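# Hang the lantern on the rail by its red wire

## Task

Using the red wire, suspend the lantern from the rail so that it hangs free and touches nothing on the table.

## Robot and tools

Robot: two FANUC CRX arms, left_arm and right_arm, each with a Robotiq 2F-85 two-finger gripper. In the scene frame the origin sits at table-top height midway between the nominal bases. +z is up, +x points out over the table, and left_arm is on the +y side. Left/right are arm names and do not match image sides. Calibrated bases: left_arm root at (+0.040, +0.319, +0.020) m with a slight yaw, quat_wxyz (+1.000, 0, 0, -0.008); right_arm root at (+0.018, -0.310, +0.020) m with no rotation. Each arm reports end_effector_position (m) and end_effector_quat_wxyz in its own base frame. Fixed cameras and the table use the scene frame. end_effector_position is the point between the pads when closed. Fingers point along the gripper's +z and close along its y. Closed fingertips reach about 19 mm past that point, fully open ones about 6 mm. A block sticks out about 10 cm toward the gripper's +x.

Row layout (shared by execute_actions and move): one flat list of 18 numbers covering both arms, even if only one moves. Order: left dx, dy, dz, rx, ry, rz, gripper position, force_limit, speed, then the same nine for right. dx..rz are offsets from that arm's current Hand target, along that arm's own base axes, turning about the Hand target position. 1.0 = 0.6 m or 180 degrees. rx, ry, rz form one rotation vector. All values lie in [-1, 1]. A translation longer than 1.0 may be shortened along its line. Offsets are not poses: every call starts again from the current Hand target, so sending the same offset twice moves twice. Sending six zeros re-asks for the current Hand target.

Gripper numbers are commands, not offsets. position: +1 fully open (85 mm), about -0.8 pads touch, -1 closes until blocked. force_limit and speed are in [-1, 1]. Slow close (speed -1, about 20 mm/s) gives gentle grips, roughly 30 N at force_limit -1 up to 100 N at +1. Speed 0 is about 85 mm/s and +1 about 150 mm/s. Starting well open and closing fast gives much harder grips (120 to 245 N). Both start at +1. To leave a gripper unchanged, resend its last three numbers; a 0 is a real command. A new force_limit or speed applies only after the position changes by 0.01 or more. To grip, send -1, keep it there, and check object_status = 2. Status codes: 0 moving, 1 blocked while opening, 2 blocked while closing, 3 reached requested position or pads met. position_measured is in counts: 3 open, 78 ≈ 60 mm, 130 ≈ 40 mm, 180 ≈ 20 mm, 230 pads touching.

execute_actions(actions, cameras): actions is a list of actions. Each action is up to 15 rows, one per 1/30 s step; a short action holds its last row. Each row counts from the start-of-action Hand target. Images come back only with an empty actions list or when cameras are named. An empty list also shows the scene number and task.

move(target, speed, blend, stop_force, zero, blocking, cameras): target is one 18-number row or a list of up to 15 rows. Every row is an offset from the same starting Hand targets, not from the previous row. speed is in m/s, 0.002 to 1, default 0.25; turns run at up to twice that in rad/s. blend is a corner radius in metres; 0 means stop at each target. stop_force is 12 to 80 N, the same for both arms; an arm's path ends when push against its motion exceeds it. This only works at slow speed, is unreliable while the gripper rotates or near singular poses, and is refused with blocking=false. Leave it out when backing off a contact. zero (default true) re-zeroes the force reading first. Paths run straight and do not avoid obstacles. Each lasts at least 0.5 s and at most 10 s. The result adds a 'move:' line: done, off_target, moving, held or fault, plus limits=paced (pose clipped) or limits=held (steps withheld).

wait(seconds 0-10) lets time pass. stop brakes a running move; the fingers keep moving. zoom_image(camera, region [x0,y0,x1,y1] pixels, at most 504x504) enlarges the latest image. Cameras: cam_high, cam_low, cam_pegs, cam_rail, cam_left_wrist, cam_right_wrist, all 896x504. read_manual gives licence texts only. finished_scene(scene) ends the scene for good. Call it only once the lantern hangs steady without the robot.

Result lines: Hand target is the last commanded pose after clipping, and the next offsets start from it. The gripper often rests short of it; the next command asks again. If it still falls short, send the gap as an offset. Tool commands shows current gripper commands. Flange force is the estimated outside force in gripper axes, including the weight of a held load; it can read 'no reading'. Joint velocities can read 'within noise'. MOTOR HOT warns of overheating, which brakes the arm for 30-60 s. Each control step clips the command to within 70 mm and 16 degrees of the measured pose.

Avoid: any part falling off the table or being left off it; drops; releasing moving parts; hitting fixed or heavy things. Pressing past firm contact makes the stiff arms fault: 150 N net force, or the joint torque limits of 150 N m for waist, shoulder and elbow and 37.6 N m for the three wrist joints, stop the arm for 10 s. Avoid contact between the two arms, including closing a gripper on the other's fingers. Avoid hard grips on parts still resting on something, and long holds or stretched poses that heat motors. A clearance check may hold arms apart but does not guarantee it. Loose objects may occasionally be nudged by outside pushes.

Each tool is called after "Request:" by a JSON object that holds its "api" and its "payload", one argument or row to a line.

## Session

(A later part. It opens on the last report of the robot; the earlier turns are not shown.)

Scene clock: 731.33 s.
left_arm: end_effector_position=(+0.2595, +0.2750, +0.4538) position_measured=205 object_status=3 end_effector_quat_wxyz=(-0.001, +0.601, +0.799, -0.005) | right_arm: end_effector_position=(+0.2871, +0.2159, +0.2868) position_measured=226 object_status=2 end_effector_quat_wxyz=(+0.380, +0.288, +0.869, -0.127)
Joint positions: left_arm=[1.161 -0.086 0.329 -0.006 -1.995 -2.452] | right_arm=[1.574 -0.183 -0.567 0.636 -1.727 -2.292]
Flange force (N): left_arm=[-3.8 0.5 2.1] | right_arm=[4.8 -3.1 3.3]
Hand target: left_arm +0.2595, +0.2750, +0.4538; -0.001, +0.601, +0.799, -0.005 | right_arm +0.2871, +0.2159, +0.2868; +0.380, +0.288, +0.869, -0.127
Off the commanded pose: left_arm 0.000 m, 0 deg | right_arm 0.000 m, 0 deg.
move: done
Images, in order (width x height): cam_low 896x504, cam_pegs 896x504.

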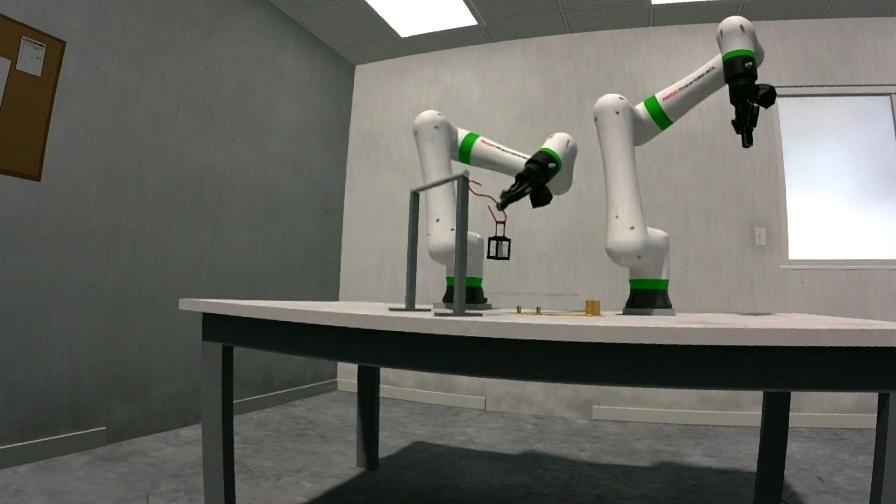

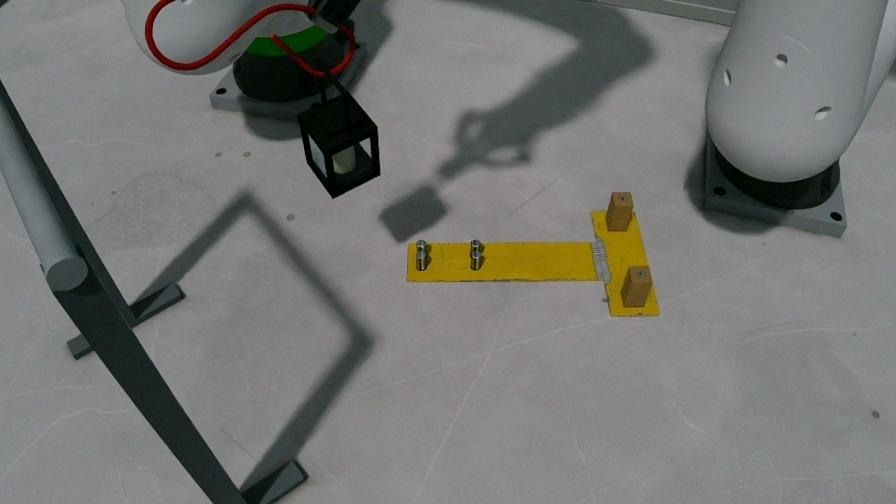

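Request:
{"api": "move", "payload": {
  "target": [0,0,0,0,0,0,-0.6,-0.5,-1,0,0,0,-0.1333,-0.1778,0,-1,0.2,-1],
  "speed": 0.12,
  "cameras": ["cam_low","cam_pegs"]
}}

Request:
{"api": "zoom_image", "payload": {
  "camera": "cam_low",
  "region": [440, 150, 540, 270]
}}

Scene clock: 735.50 s.
left_arm: end_effector_position=(+0.2595, +0.2750, +0.4538) position_measured=205 object_status=3 end_effector_quat_wxyz=(-0.001, +0.601, +0.799, -0.005) | right_arm: end_effector_position=(+0.2871, +0.2159, +0.2868) position_measured=226 object_status=2 end_effector_quat_wxyz=(+0.655, +0.228, +0.687, -0.219)
Joint positions: left_arm=[1.161 -0.086 0.329 -0.006 -1.995 -2.452] | right_arm=[1.68 0.152 -0.793 0.899 -1.941 -2.662]
Flange force (N): left_arm=[-3.8 1.0 1.7] | right_arm=[5.4 -2.5 -1.4]
Hand target: left_arm +0.2595, +0.2750, +0.4538; -0.001, +0.601, +0.799, -0.005 | right_arm +0.2871, +0.2159, +0.2868; +0.655, +0.228, +0.687, -0.219
Off the commanded pose: left_arm 0.000 m, 0 deg | right_arm 0.000 m, 0 deg.
move: done
Images, in order (width x height): cam_low 896x504, cam_pegs 896x504.

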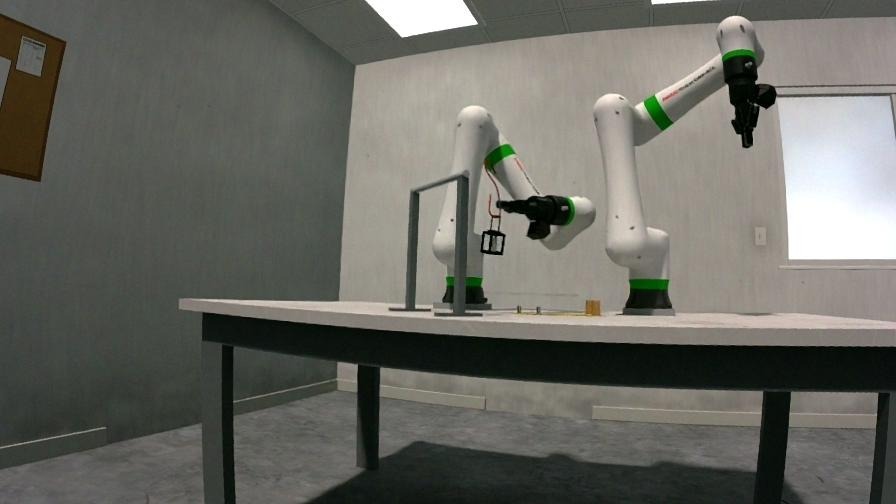

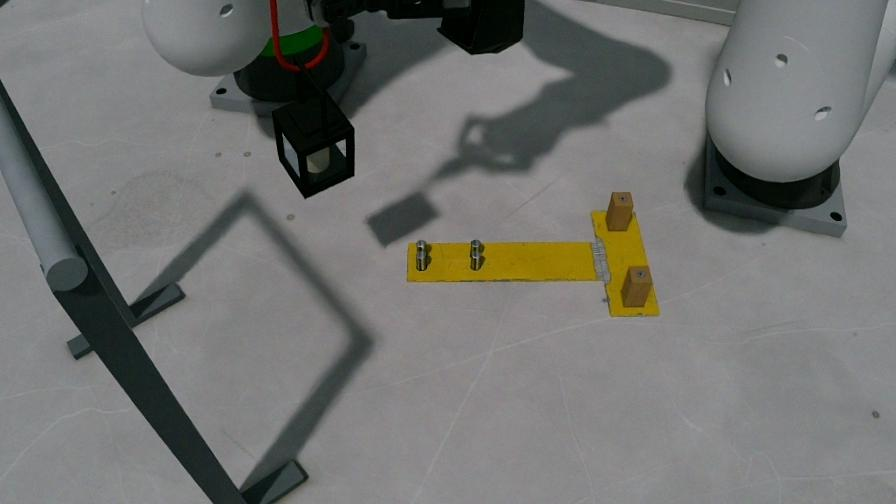

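Scaled by 4.200.

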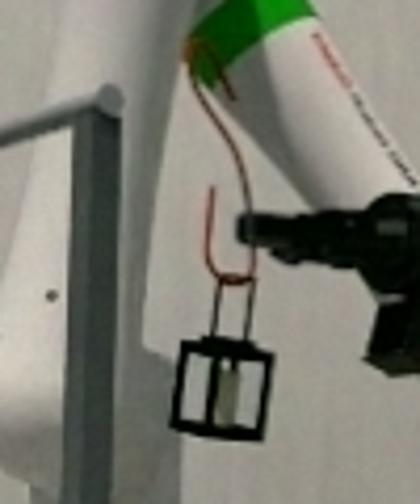

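Request:
{"api": "move", "payload": {
  "target": [0,0,0,0,0,0,-0.6,-0.5,-1,0,0,0,-0.035,-0.0467,0,-1,0.2,-1],
  "speed": 0.12,
  "cameras": ["cam_low","cam_rail"]
}}

Request:
{"api": "zoom_image", "payload": {
  "camera": "cam_low",
  "region": [450, 150, 530, 250]
}}

Request:
{"api": "zoom_image", "payload": {
  "camera": "cam_rail",
  "region": [330, 20, 530, 240]
}}

Scene clock: 737.97 s.
left_arm: end_effector_position=(+0.2595, +0.2750, +0.4538) position_measured=205 object_status=3 end_effector_quat_wxyz=(-0.001, +0.601, +0.799, -0.005) | right_arm: end_effector_position=(+0.2871, +0.2159, +0.2868) position_measured=226 object_status=2 end_effector_quat_wxyz=(+0.715, +0.207, +0.624, -0.239)
Joint positions: left_arm=[1.161 -0.086 0.329 -0.006 -1.995 -2.452] | right_arm=[1.663 0.267 -0.836 0.945 -2.005 -2.761]
Flange force (N): left_arm=[-4.1 0.5 2.4] | right_arm=[5.4 -1.2 -2.6]
Hand target: left_arm +0.2595, +0.2750, +0.4538; -0.001, +0.601, +0.799, -0.005 | right_arm +0.2871, +0.2159, +0.2868; +0.715, +0.207, +0.624, -0.239
Off the commanded pose: left_arm 0.000 m, 0 deg | right_arm 0.000 m, 0 deg.
move: done
Images, in order (width x height): cam_low 896x504, cam_rail 896x504.

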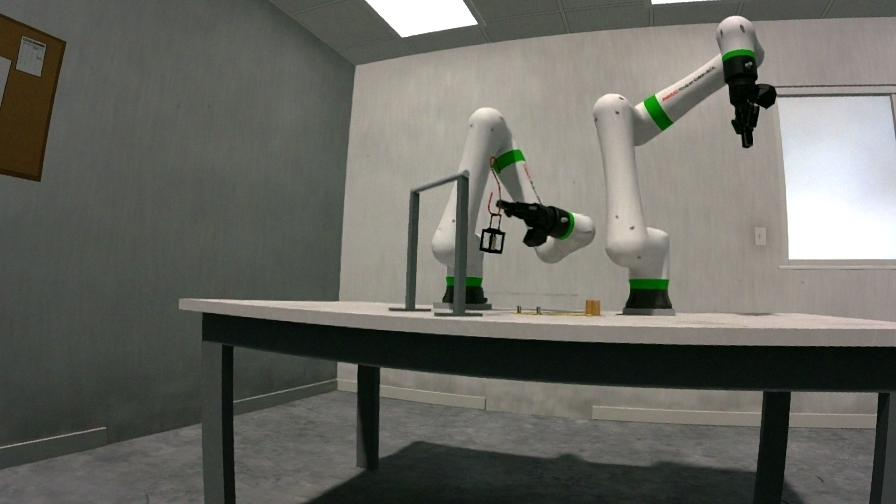

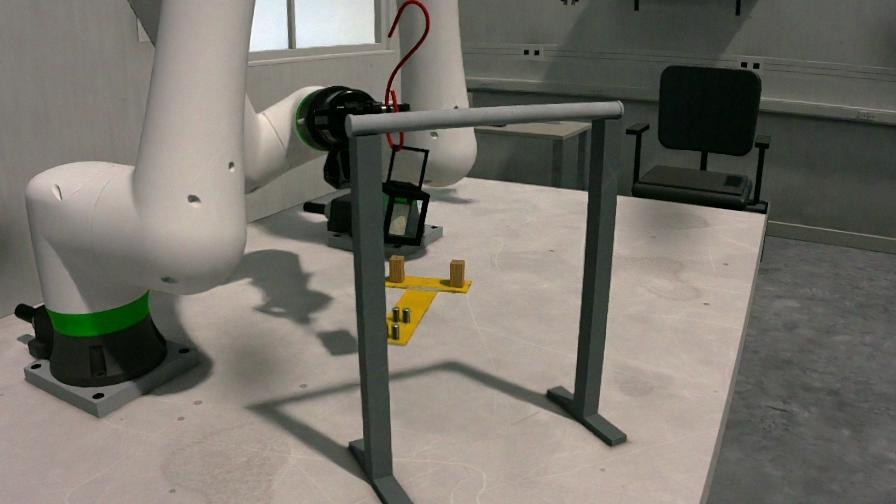

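Scaled by 5.040.

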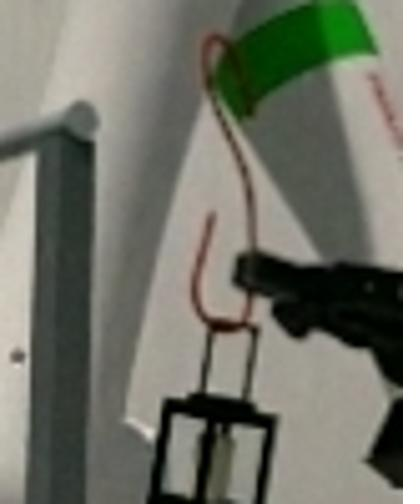

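Scaled by 2.291.

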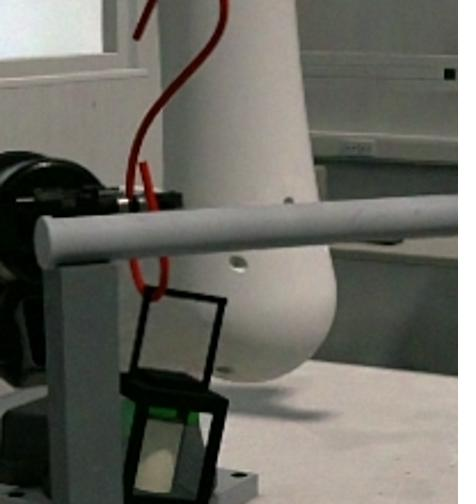

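Request:
{"api": "execute_actions", "payload": {
  "actions": []
}}

Request:
{"api": "zoom_image", "payload": {
  "camera": "cam_high",
  "region": [410, 50, 570, 210]
}}

Request:
{"api": "zoom_image", "payload": {
  "camera": "cam_pegs",
  "region": [150, 0, 450, 250]
}}

Request:
{"api": "zoom_image", "payload": {
  "camera": "cam_rail",
  "region": [360, 0, 460, 160]
}}

Scene clock: 743.90 s.
left_arm: end_effector_position=(+0.2595, +0.2750, +0.4538) position_measured=205 object_status=3 end_effector_quat_wxyz=(-0.001, +0.601, +0.799, -0.005) | right_arm: end_effector_position=(+0.2871, +0.2159, +0.2868) position_measured=226 object_status=2 end_effector_quat_wxyz=(+0.715, +0.207, +0.624, -0.239)
Joint positions: left_arm=[1.161 -0.086 0.329 -0.006 -1.995 -2.452] | right_arm=[1.663 0.267 -0.836 0.945 -2.005 -2.761]
Joint velocities: within noise
Flange force (N): left_arm=[-3.8 0.3 2.1] | right_arm=[5.4 -1.0 -2.5]
Hand target: left_arm +0.2595, +0.2750, +0.4538; -0.001, +0.601, +0.799, -0.005 | right_arm +0.2871, +0.2159, +0.2868; +0.715, +0.207, +0.624, -0.239
Tool commands: left_gripper/position=-0.6 left_gripper/force_limit=-0.5 left_gripper/speed=-1.0 right_gripper/position=-1.0 right_gripper/force_limit=+0.2 right_gripper/speed=-1.0
Off the commanded pose: left_arm 0.000 m, 0 deg | right_arm 0.000 m, 0 deg.

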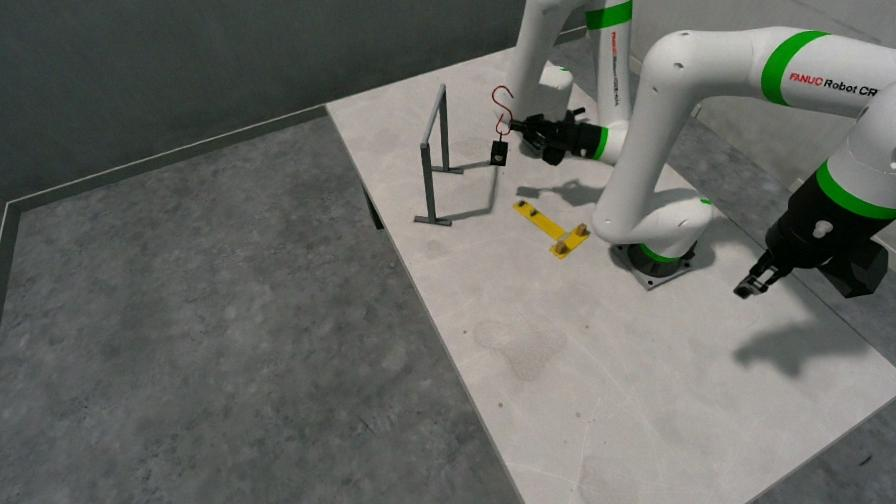

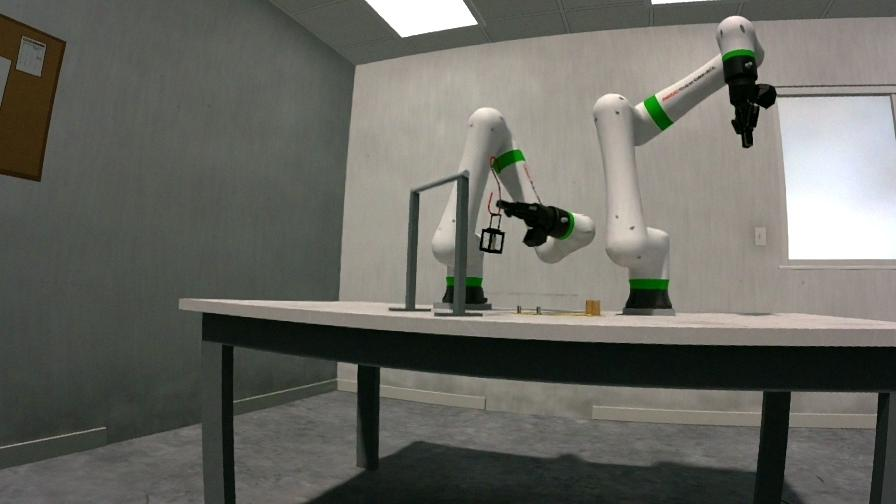

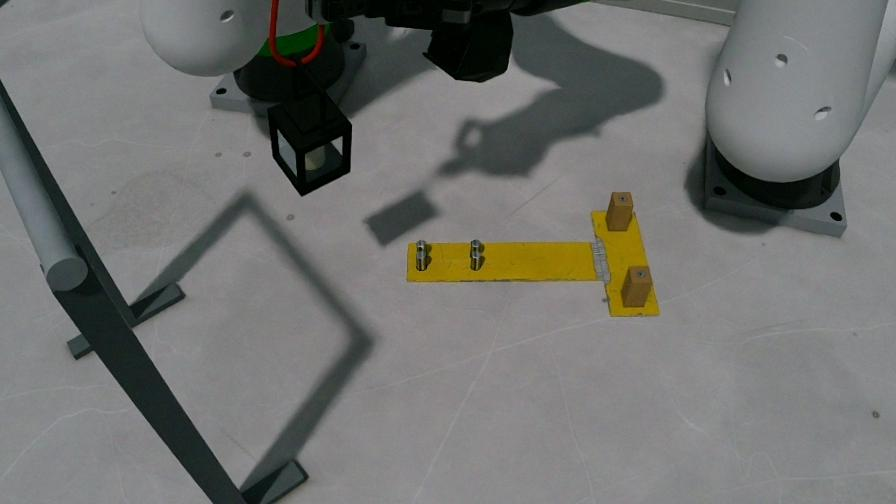

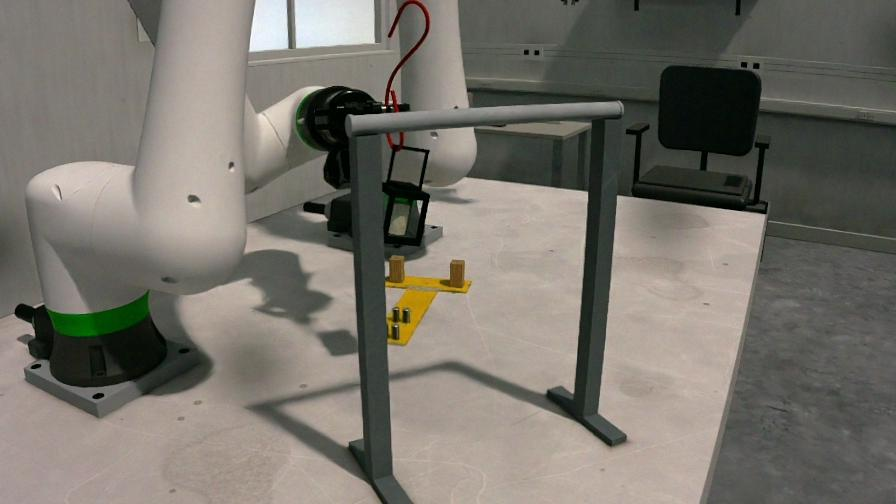

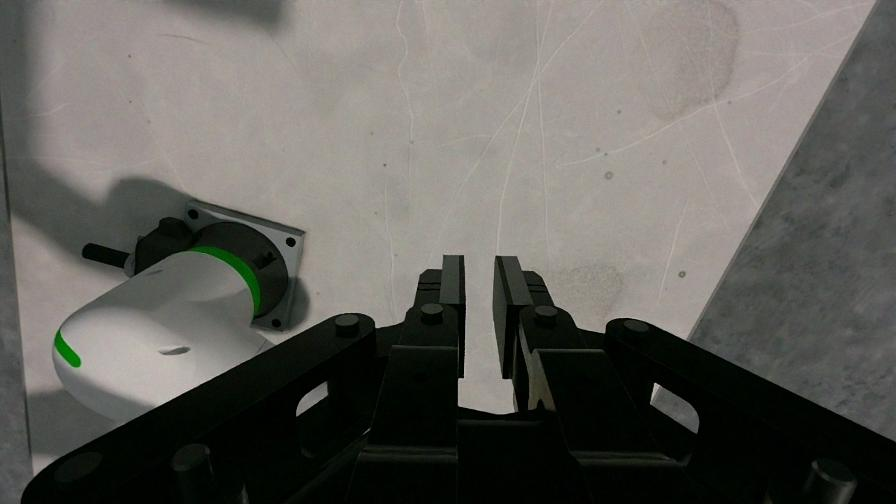

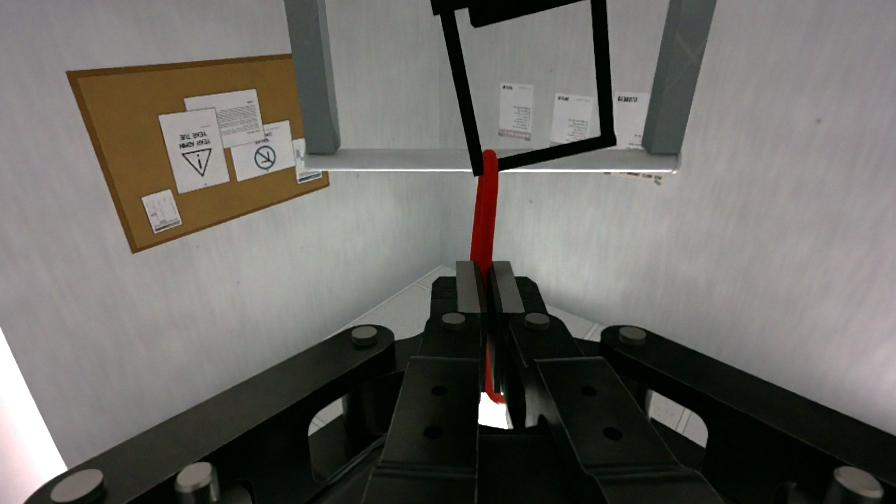

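Scaled by 3.150.

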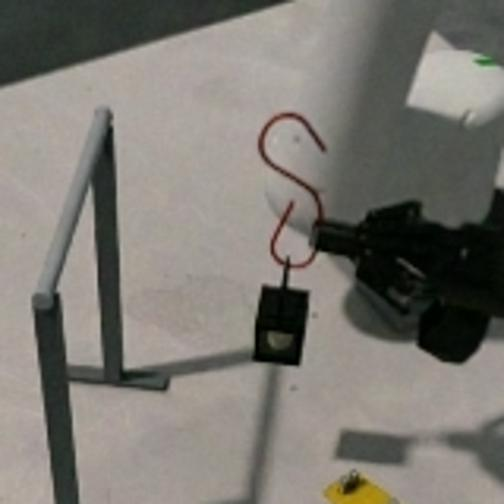

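Scaled by 1.680.

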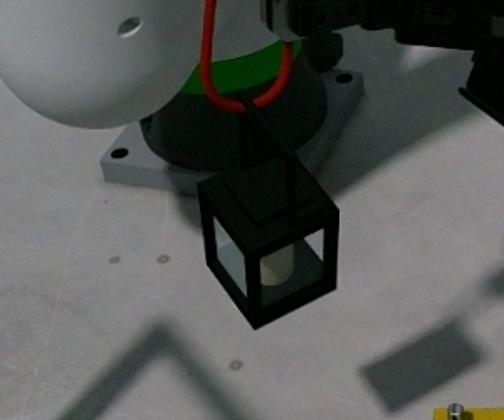

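Scaled by 3.150.

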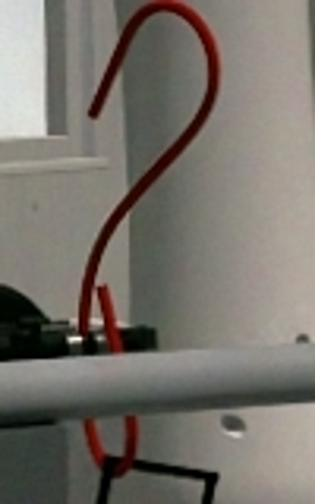

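Request:
{"api": "move", "payload": {
  "target": [0,0,0,0,0,0,-0.6,-0.5,-1,0,0,0,0,0,-0.139,-1,0.2,-1],
  "speed": 0.1,
  "cameras": ["cam_low","cam_rail"]
}}

Request:
{"api": "zoom_image", "payload": {
  "camera": "cam_low",
  "region": [450, 150, 530, 250]
}}

Request:
{"api": "zoom_image", "payload": {
  "camera": "cam_rail",
  "region": [360, 0, 460, 160]
}}

Scene clock: 747.70 s.
left_arm: end_effector_position=(+0.2595, +0.2750, +0.4538) position_measured=205 object_status=3 end_effector_quat_wxyz=(-0.001, +0.601, +0.799, -0.005) | right_arm: end_effector_position=(+0.2871, +0.2159, +0.2867) position_measured=226 object_status=2 end_effector_quat_wxyz=(+0.677, +0.287, +0.591, -0.331)
Joint positions: left_arm=[1.161 -0.086 0.329 -0.006 -1.995 -2.452] | right_arm=[1.555 0.395 -0.632 0.813 -2.112 -2.75]
Flange force (N): left_arm=[-3.7 0.2 2.0] | right_arm=[6.1 -0.1 -2.0]
Hand target: left_arm +0.2595, +0.2750, +0.4538; -0.001, +0.601, +0.799, -0.005 | right_arm +0.2871, +0.2159, +0.2867; +0.677, +0.287, +0.591, -0.331 (not the last commanded pose)
Off the commanded pose: left_arm 0.000 m, 0 deg | right_arm 0.000 m, 10 deg.
move: held (right_arm; a check stopped the path); limits=held
pose unreachable (right arm): on one or more control steps of this call, first in action 0 (counted from 0), this arm could not follow its commanded pose, so it was not sent that pose on those steps. It may still have moved: this result reports where it is.
cause: moving toward the commanded pose would bring a part of the arm too close to another arm (a part of this arm just beyond joint 5 (wrist pitch) and a part of the left arm just beyond its joint 2 (shoulder), at the place that arm is still heading or pushing toward).
Images, in order (width x height): cam_low 896x504, cam_rail 896x504.

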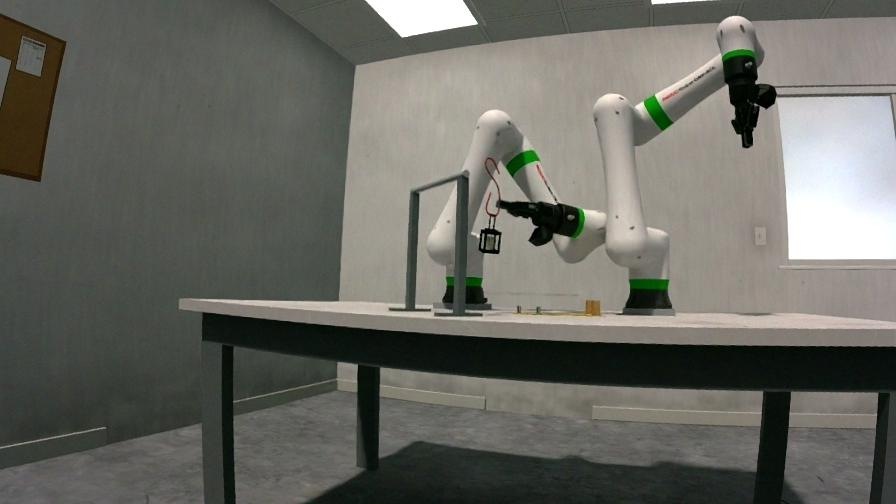

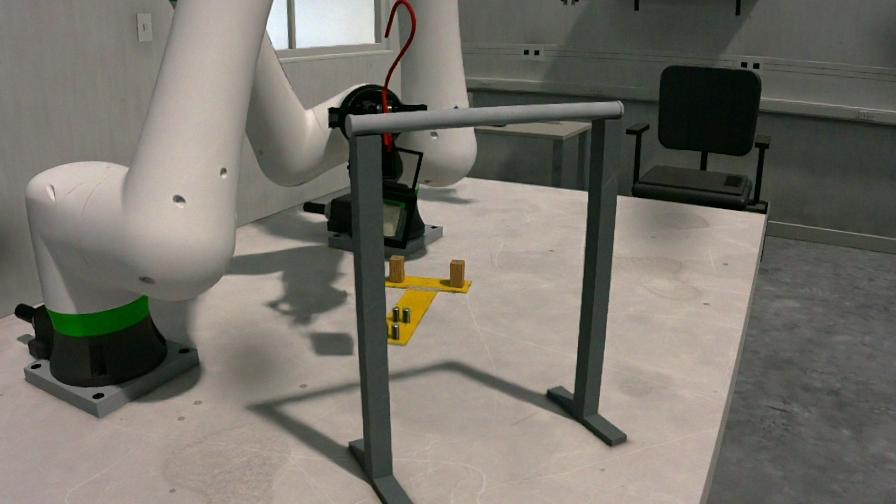

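Scaled by 5.040.

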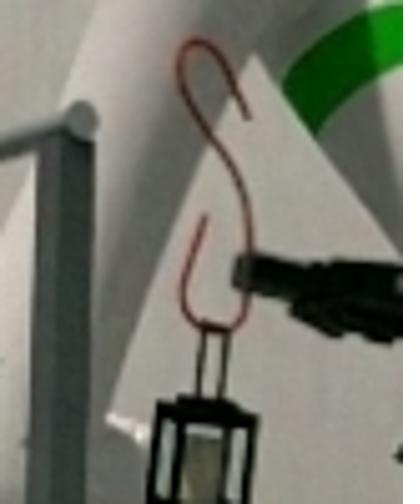

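Scaled by 3.150.

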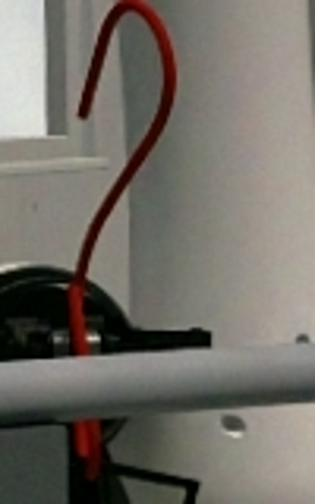

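Request:
{"api": "move", "payload": {
  "target": [
    [0,0,0,0,0,0,-0.6,-0.5,-1,0.1867,-0.14,-0.22,0,0,0,-1,0.2,-1],
    [0,0,0,0,0,0,-0.6,-0.5,-1,0.1867,-0.14,-0.22,0,0,-0.139,-1,0.2,-1]
  ],
  "speed": 0.08,
  "cameras": ["cam_low","cam_rail","cam_pegs"]
}}

Request:
{"api": "zoom_image", "payload": {
  "camera": "cam_low",
  "region": [420, 180, 500, 320]
}}

Request:
{"api": "zoom_image", "payload": {
  "camera": "cam_rail",
  "region": [340, 80, 540, 300]
}}

Scene clock: 754.87 s.
left_arm: end_effector_position=(+0.2595, +0.2750, +0.4538) position_measured=205 object_status=3 end_effector_quat_wxyz=(-0.001, +0.601, +0.799, -0.005) | right_arm: end_effector_position=(+0.3991, +0.1319, +0.1547) position_measured=226 object_status=2 end_effector_quat_wxyz=(+0.589, +0.409, +0.515, -0.470)
Joint positions: left_arm=[1.161 -0.086 0.329 -0.006 -1.995 -2.452] | right_arm=[1.091 0.782 -0.401 0.784 -1.994 -2.866]
Flange force (N): left_arm=[-3.8 0.2 2.2] | right_arm=[7.3 0.0 -3.1]
Hand target: left_arm +0.2595, +0.2750, +0.4538; -0.001, +0.601, +0.799, -0.005 | right_arm +0.3991, +0.1319, +0.1547; +0.589, +0.409, +0.515, -0.470
Off the commanded pose: left_arm 0.000 m, 0 deg | right_arm 0.000 m, 0 deg.
move: done
Images, in order (width x height): cam_low 896x504, cam_pegs 896x504, cam_rail 896x504.

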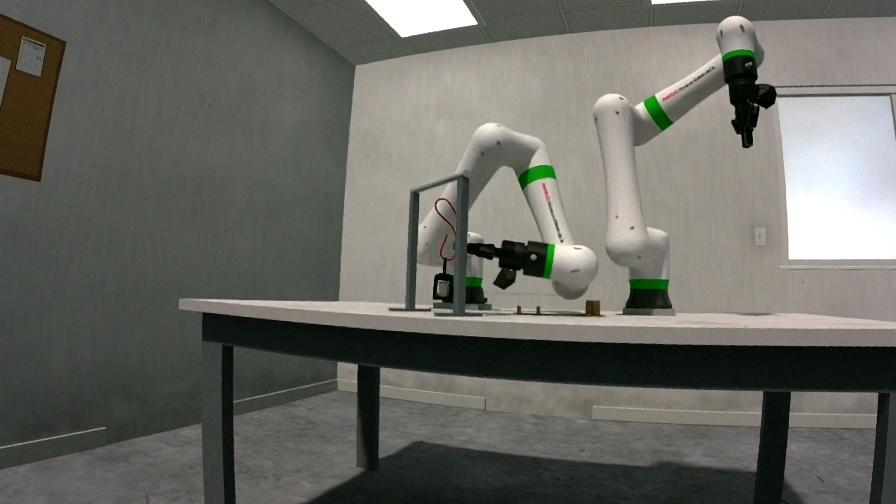

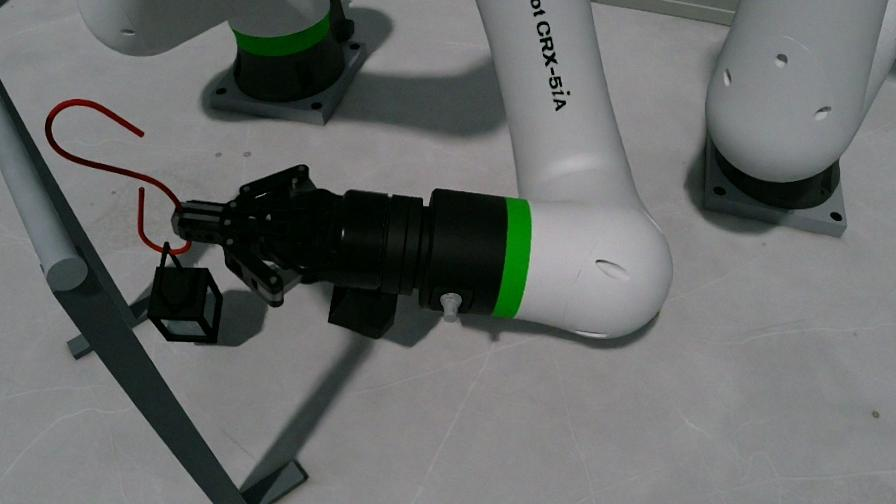

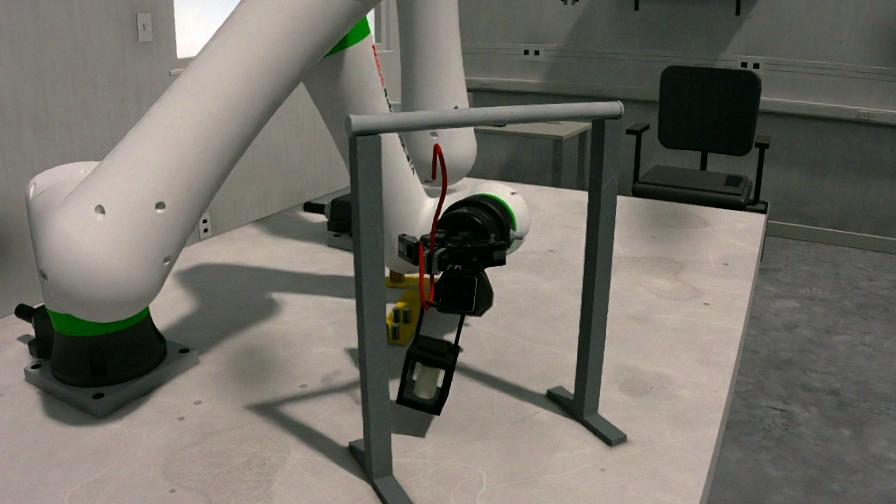

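Scaled by 3.600.

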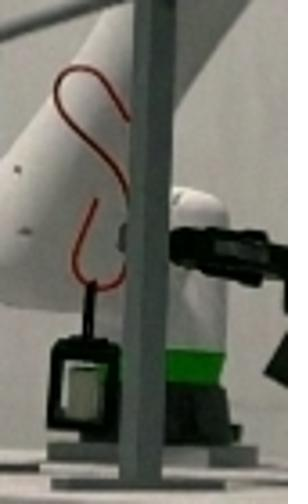

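Scaled by 2.291.

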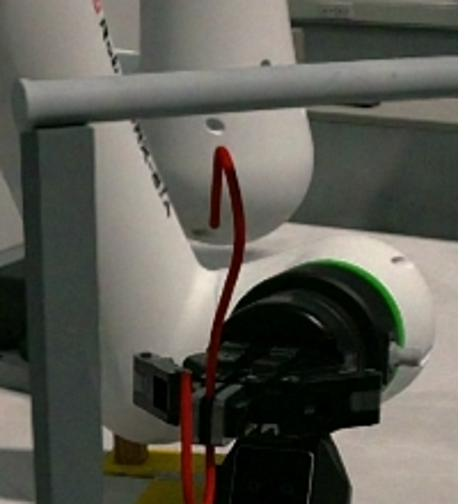

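Request:
{"api": "move", "payload": {
  "target": [0,0,0,0,0,0,-0.6,-0.5,-1,0.1793,-0.072,-0.005,0,0,0,-1,0.2,-1],
  "speed": 0.06,
  "cameras": ["cam_low","cam_rail","cam_pegs","cam_high"]
}}

Request:
{"api": "zoom_image", "payload": {
  "camera": "cam_low",
  "region": [380, 160, 500, 320]
}}

Request:
{"api": "zoom_image", "payload": {
  "camera": "cam_rail",
  "region": [340, 80, 640, 300]
}}

Request:
{"api": "zoom_image", "payload": {
  "camera": "cam_pegs",
  "region": [0, 60, 300, 360]
}}

Request:
{"api": "zoom_image", "payload": {
  "camera": "cam_high",
  "region": [390, 60, 550, 240]
}}

Scene clock: 760.93 s.
left_arm: end_effector_position=(+0.2595, +0.2750, +0.4538) position_measured=205 object_status=3 end_effector_quat_wxyz=(-0.001, +0.601, +0.799, -0.005) | right_arm: end_effector_position=(+0.5067, +0.0887, +0.1517) position_measured=226 object_status=2 end_effector_quat_wxyz=(+0.589, +0.409, +0.515, -0.470)
Joint positions: left_arm=[1.161 -0.086 0.329 -0.006 -1.995 -2.452] | right_arm=[0.84 0.843 -0.314 1.048 -1.932 -2.78]
Flange force (N): left_arm=[-4.0 0.2 2.3] | right_arm=[7.8 1.0 -3.1]
Hand target: left_arm +0.2595, +0.2750, +0.4538; -0.001, +0.601, +0.799, -0.005 | right_arm +0.5067, +0.0887, +0.1517; +0.589, +0.409, +0.515, -0.470
Off the commanded pose: left_arm 0.000 m, 0 deg | right_arm 0.000 m, 0 deg.
move: done
Images, in order (width x height): cam_high 896x504, cam_low 896x504, cam_pegs 896x504, cam_rail 896x504.

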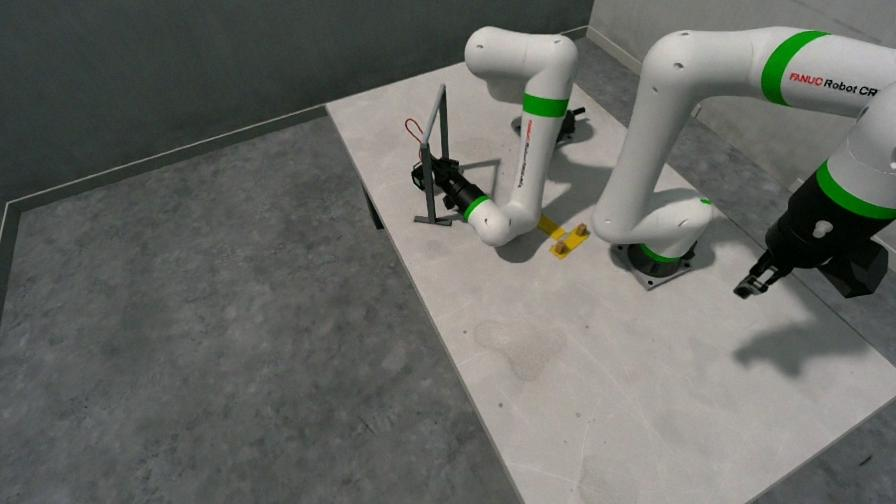

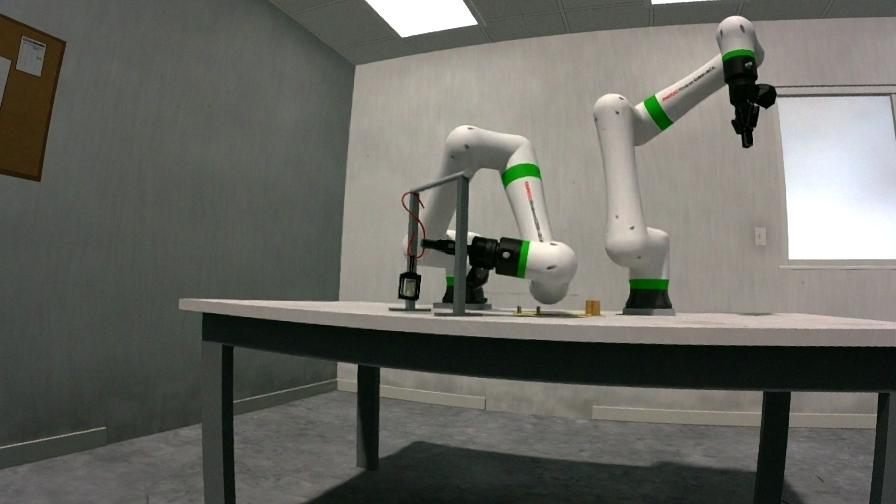

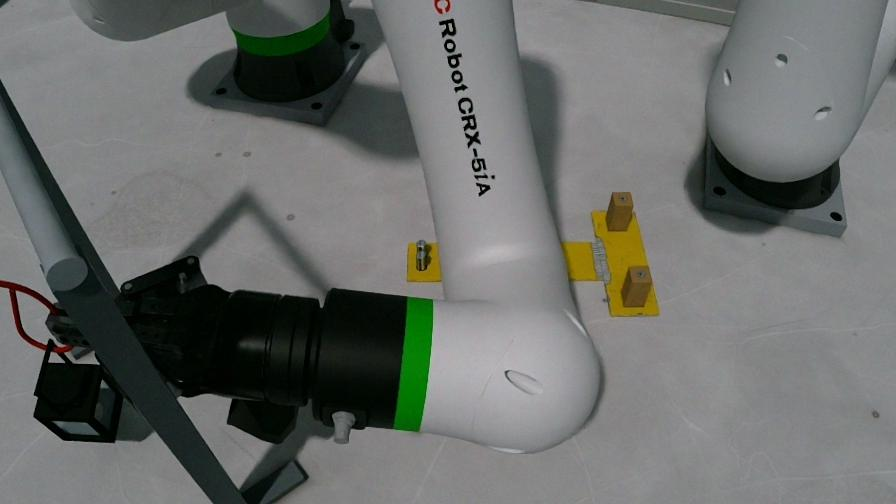

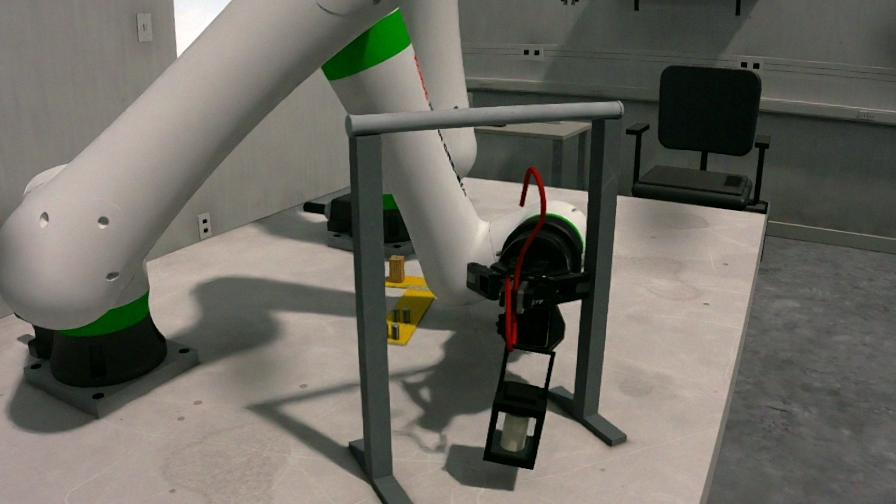

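Scaled by 3.150.

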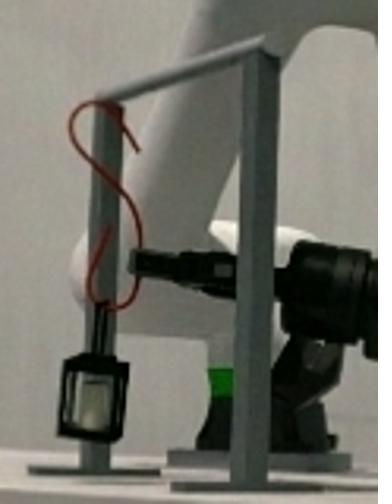

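Scaled by 1.680.

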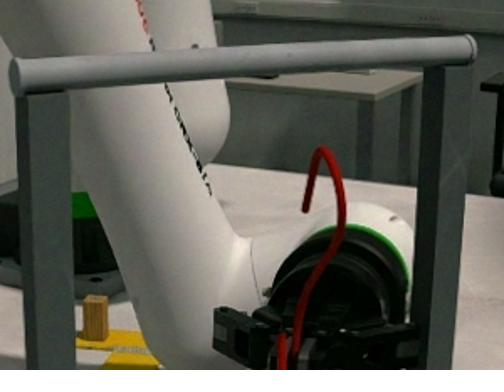

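Scaled by 1.680.

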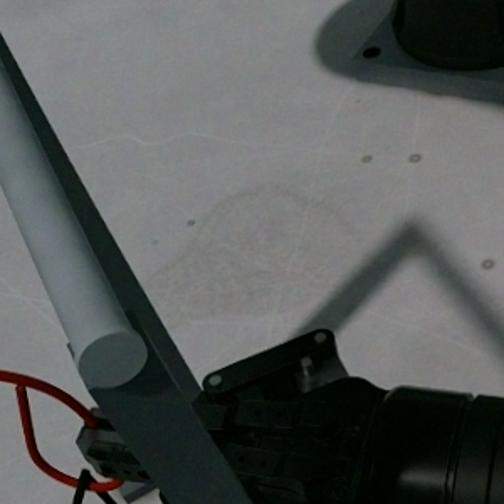

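Scaled by 2.800.

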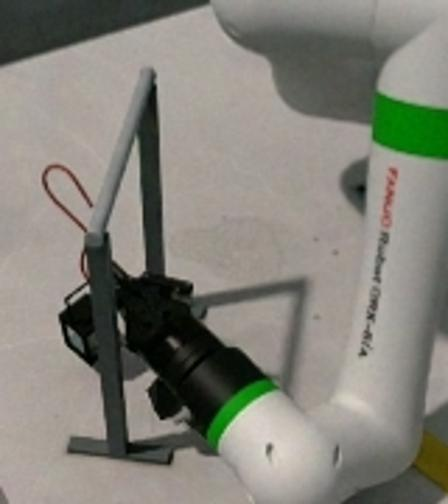

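Request:
{"api": "move", "payload": {
  "target": [
    [0,0,0,0,0,0,-0.6,-0.5,-1,0.0107,-0.008,0,0,0,0,-1,0.2,-1],
    [0,0,0,0,0,0,-0.6,-0.5,-1,0.0107,-0.008,0.12,0,0,0,-1,0.2,-1]
  ],
  "speed": 0.05,
  "blend": 0.005,
  "cameras": ["cam_low","cam_rail","cam_pegs","cam_high"]
}}

Request:
{"api": "zoom_image", "payload": {
  "camera": "cam_low",
  "region": [380, 130, 500, 290]
}}

Request:
{"api": "zoom_image", "payload": {
  "camera": "cam_rail",
  "region": [440, 40, 640, 300]
}}

Request:
{"api": "zoom_image", "payload": {
  "camera": "cam_high",
  "region": [390, 60, 510, 200]
}}

Scene clock: 764.93 s.
left_arm: end_effector_position=(+0.2595, +0.2750, +0.4538) position_measured=205 object_status=3 end_effector_quat_wxyz=(-0.001, +0.601, +0.799, -0.005) | right_arm: end_effector_position=(+0.5131, +0.0839, +0.2237) position_measured=226 object_status=2 end_effector_quat_wxyz=(+0.589, +0.409, +0.515, -0.470)
Joint positions: left_arm=[1.161 -0.086 0.329 -0.006 -1.995 -2.452] | right_arm=[0.813 0.713 -0.332 1.113 -1.974 -2.668]
Flange force (N): left_arm=[-3.5 1.0 1.7] | right_arm=[7.1 0.3 -3.2]
Hand target: left_arm +0.2595, +0.2750, +0.4538; -0.001, +0.601, +0.799, -0.005 | right_arm +0.5131, +0.0839, +0.2237; +0.589, +0.409, +0.515, -0.470
Off the commanded pose: left_arm 0.000 m, 0 deg | right_arm 0.000 m, 0 deg.
move: done; blend cut to 0.004 m at target 1
Images, in order (width x height): cam_high 896x504, cam_low 896x504, cam_pegs 896x504, cam_rail 896x504.

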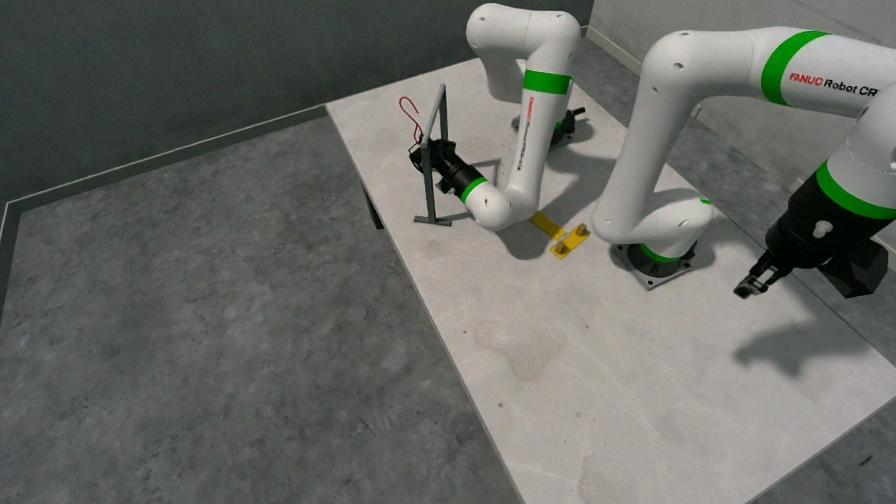

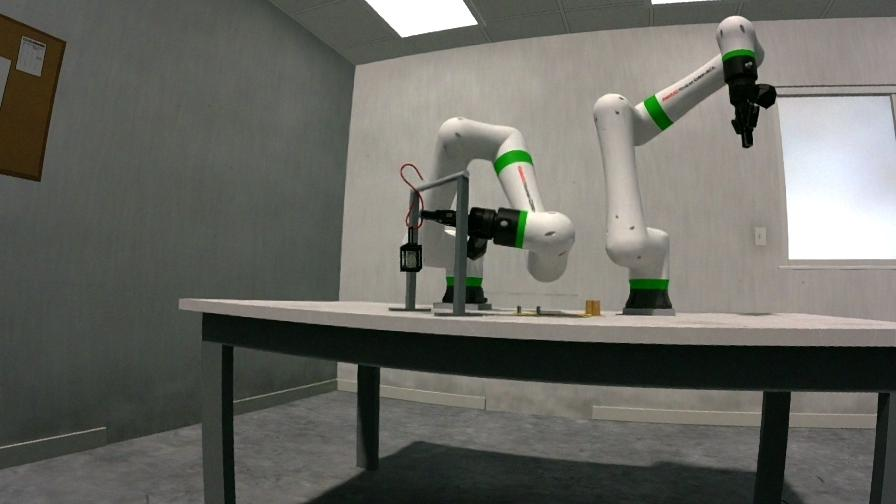

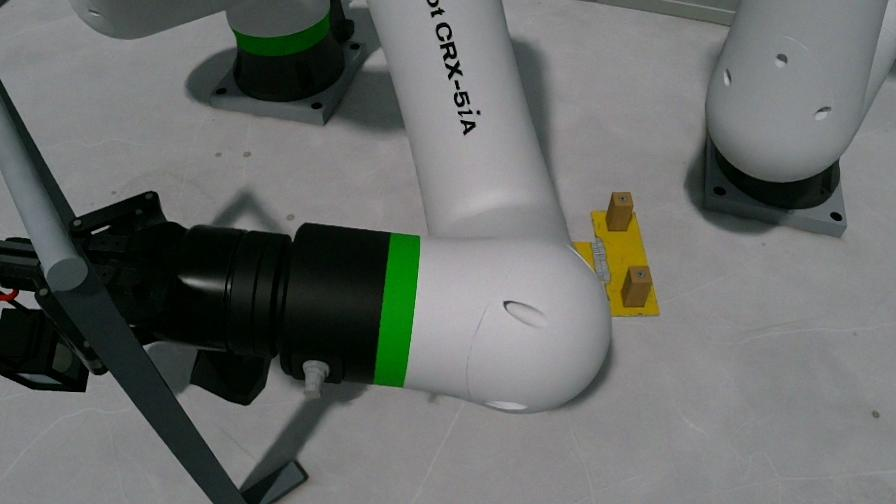

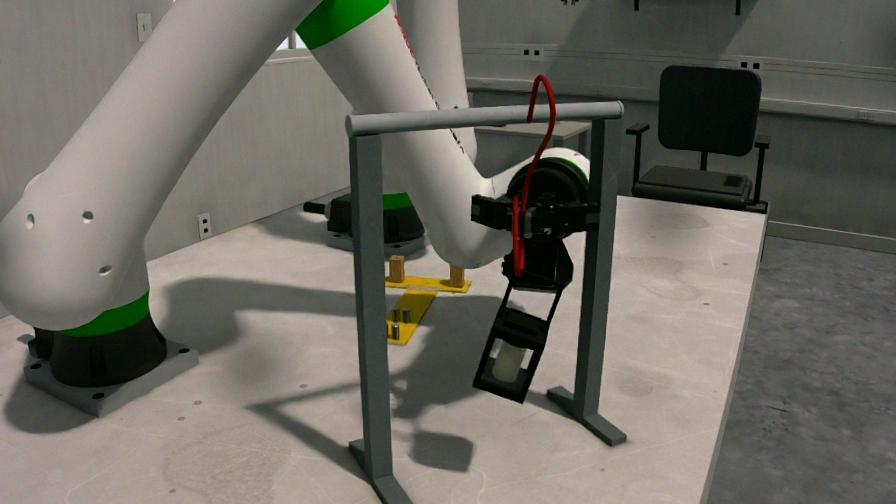

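Scaled by 3.150.

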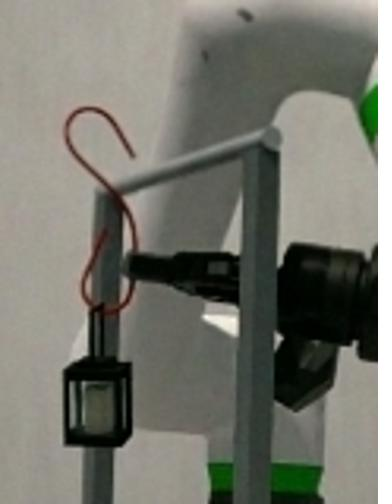

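Scaled by 1.938.

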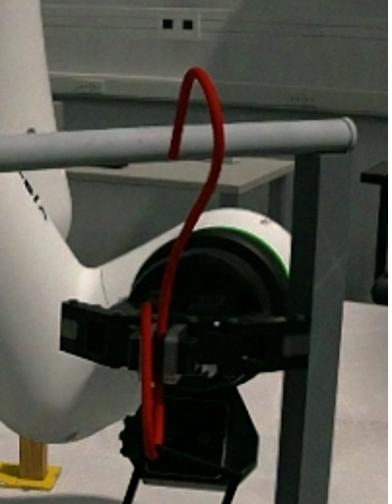

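Scaled by 3.600.

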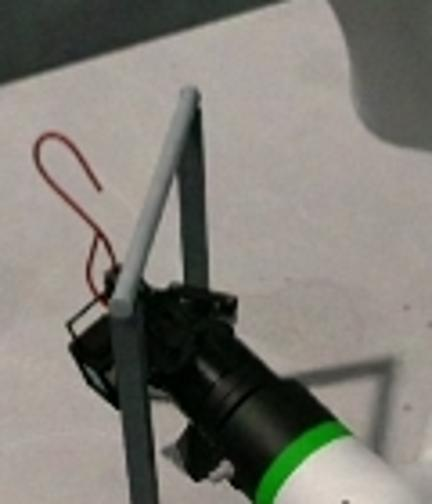

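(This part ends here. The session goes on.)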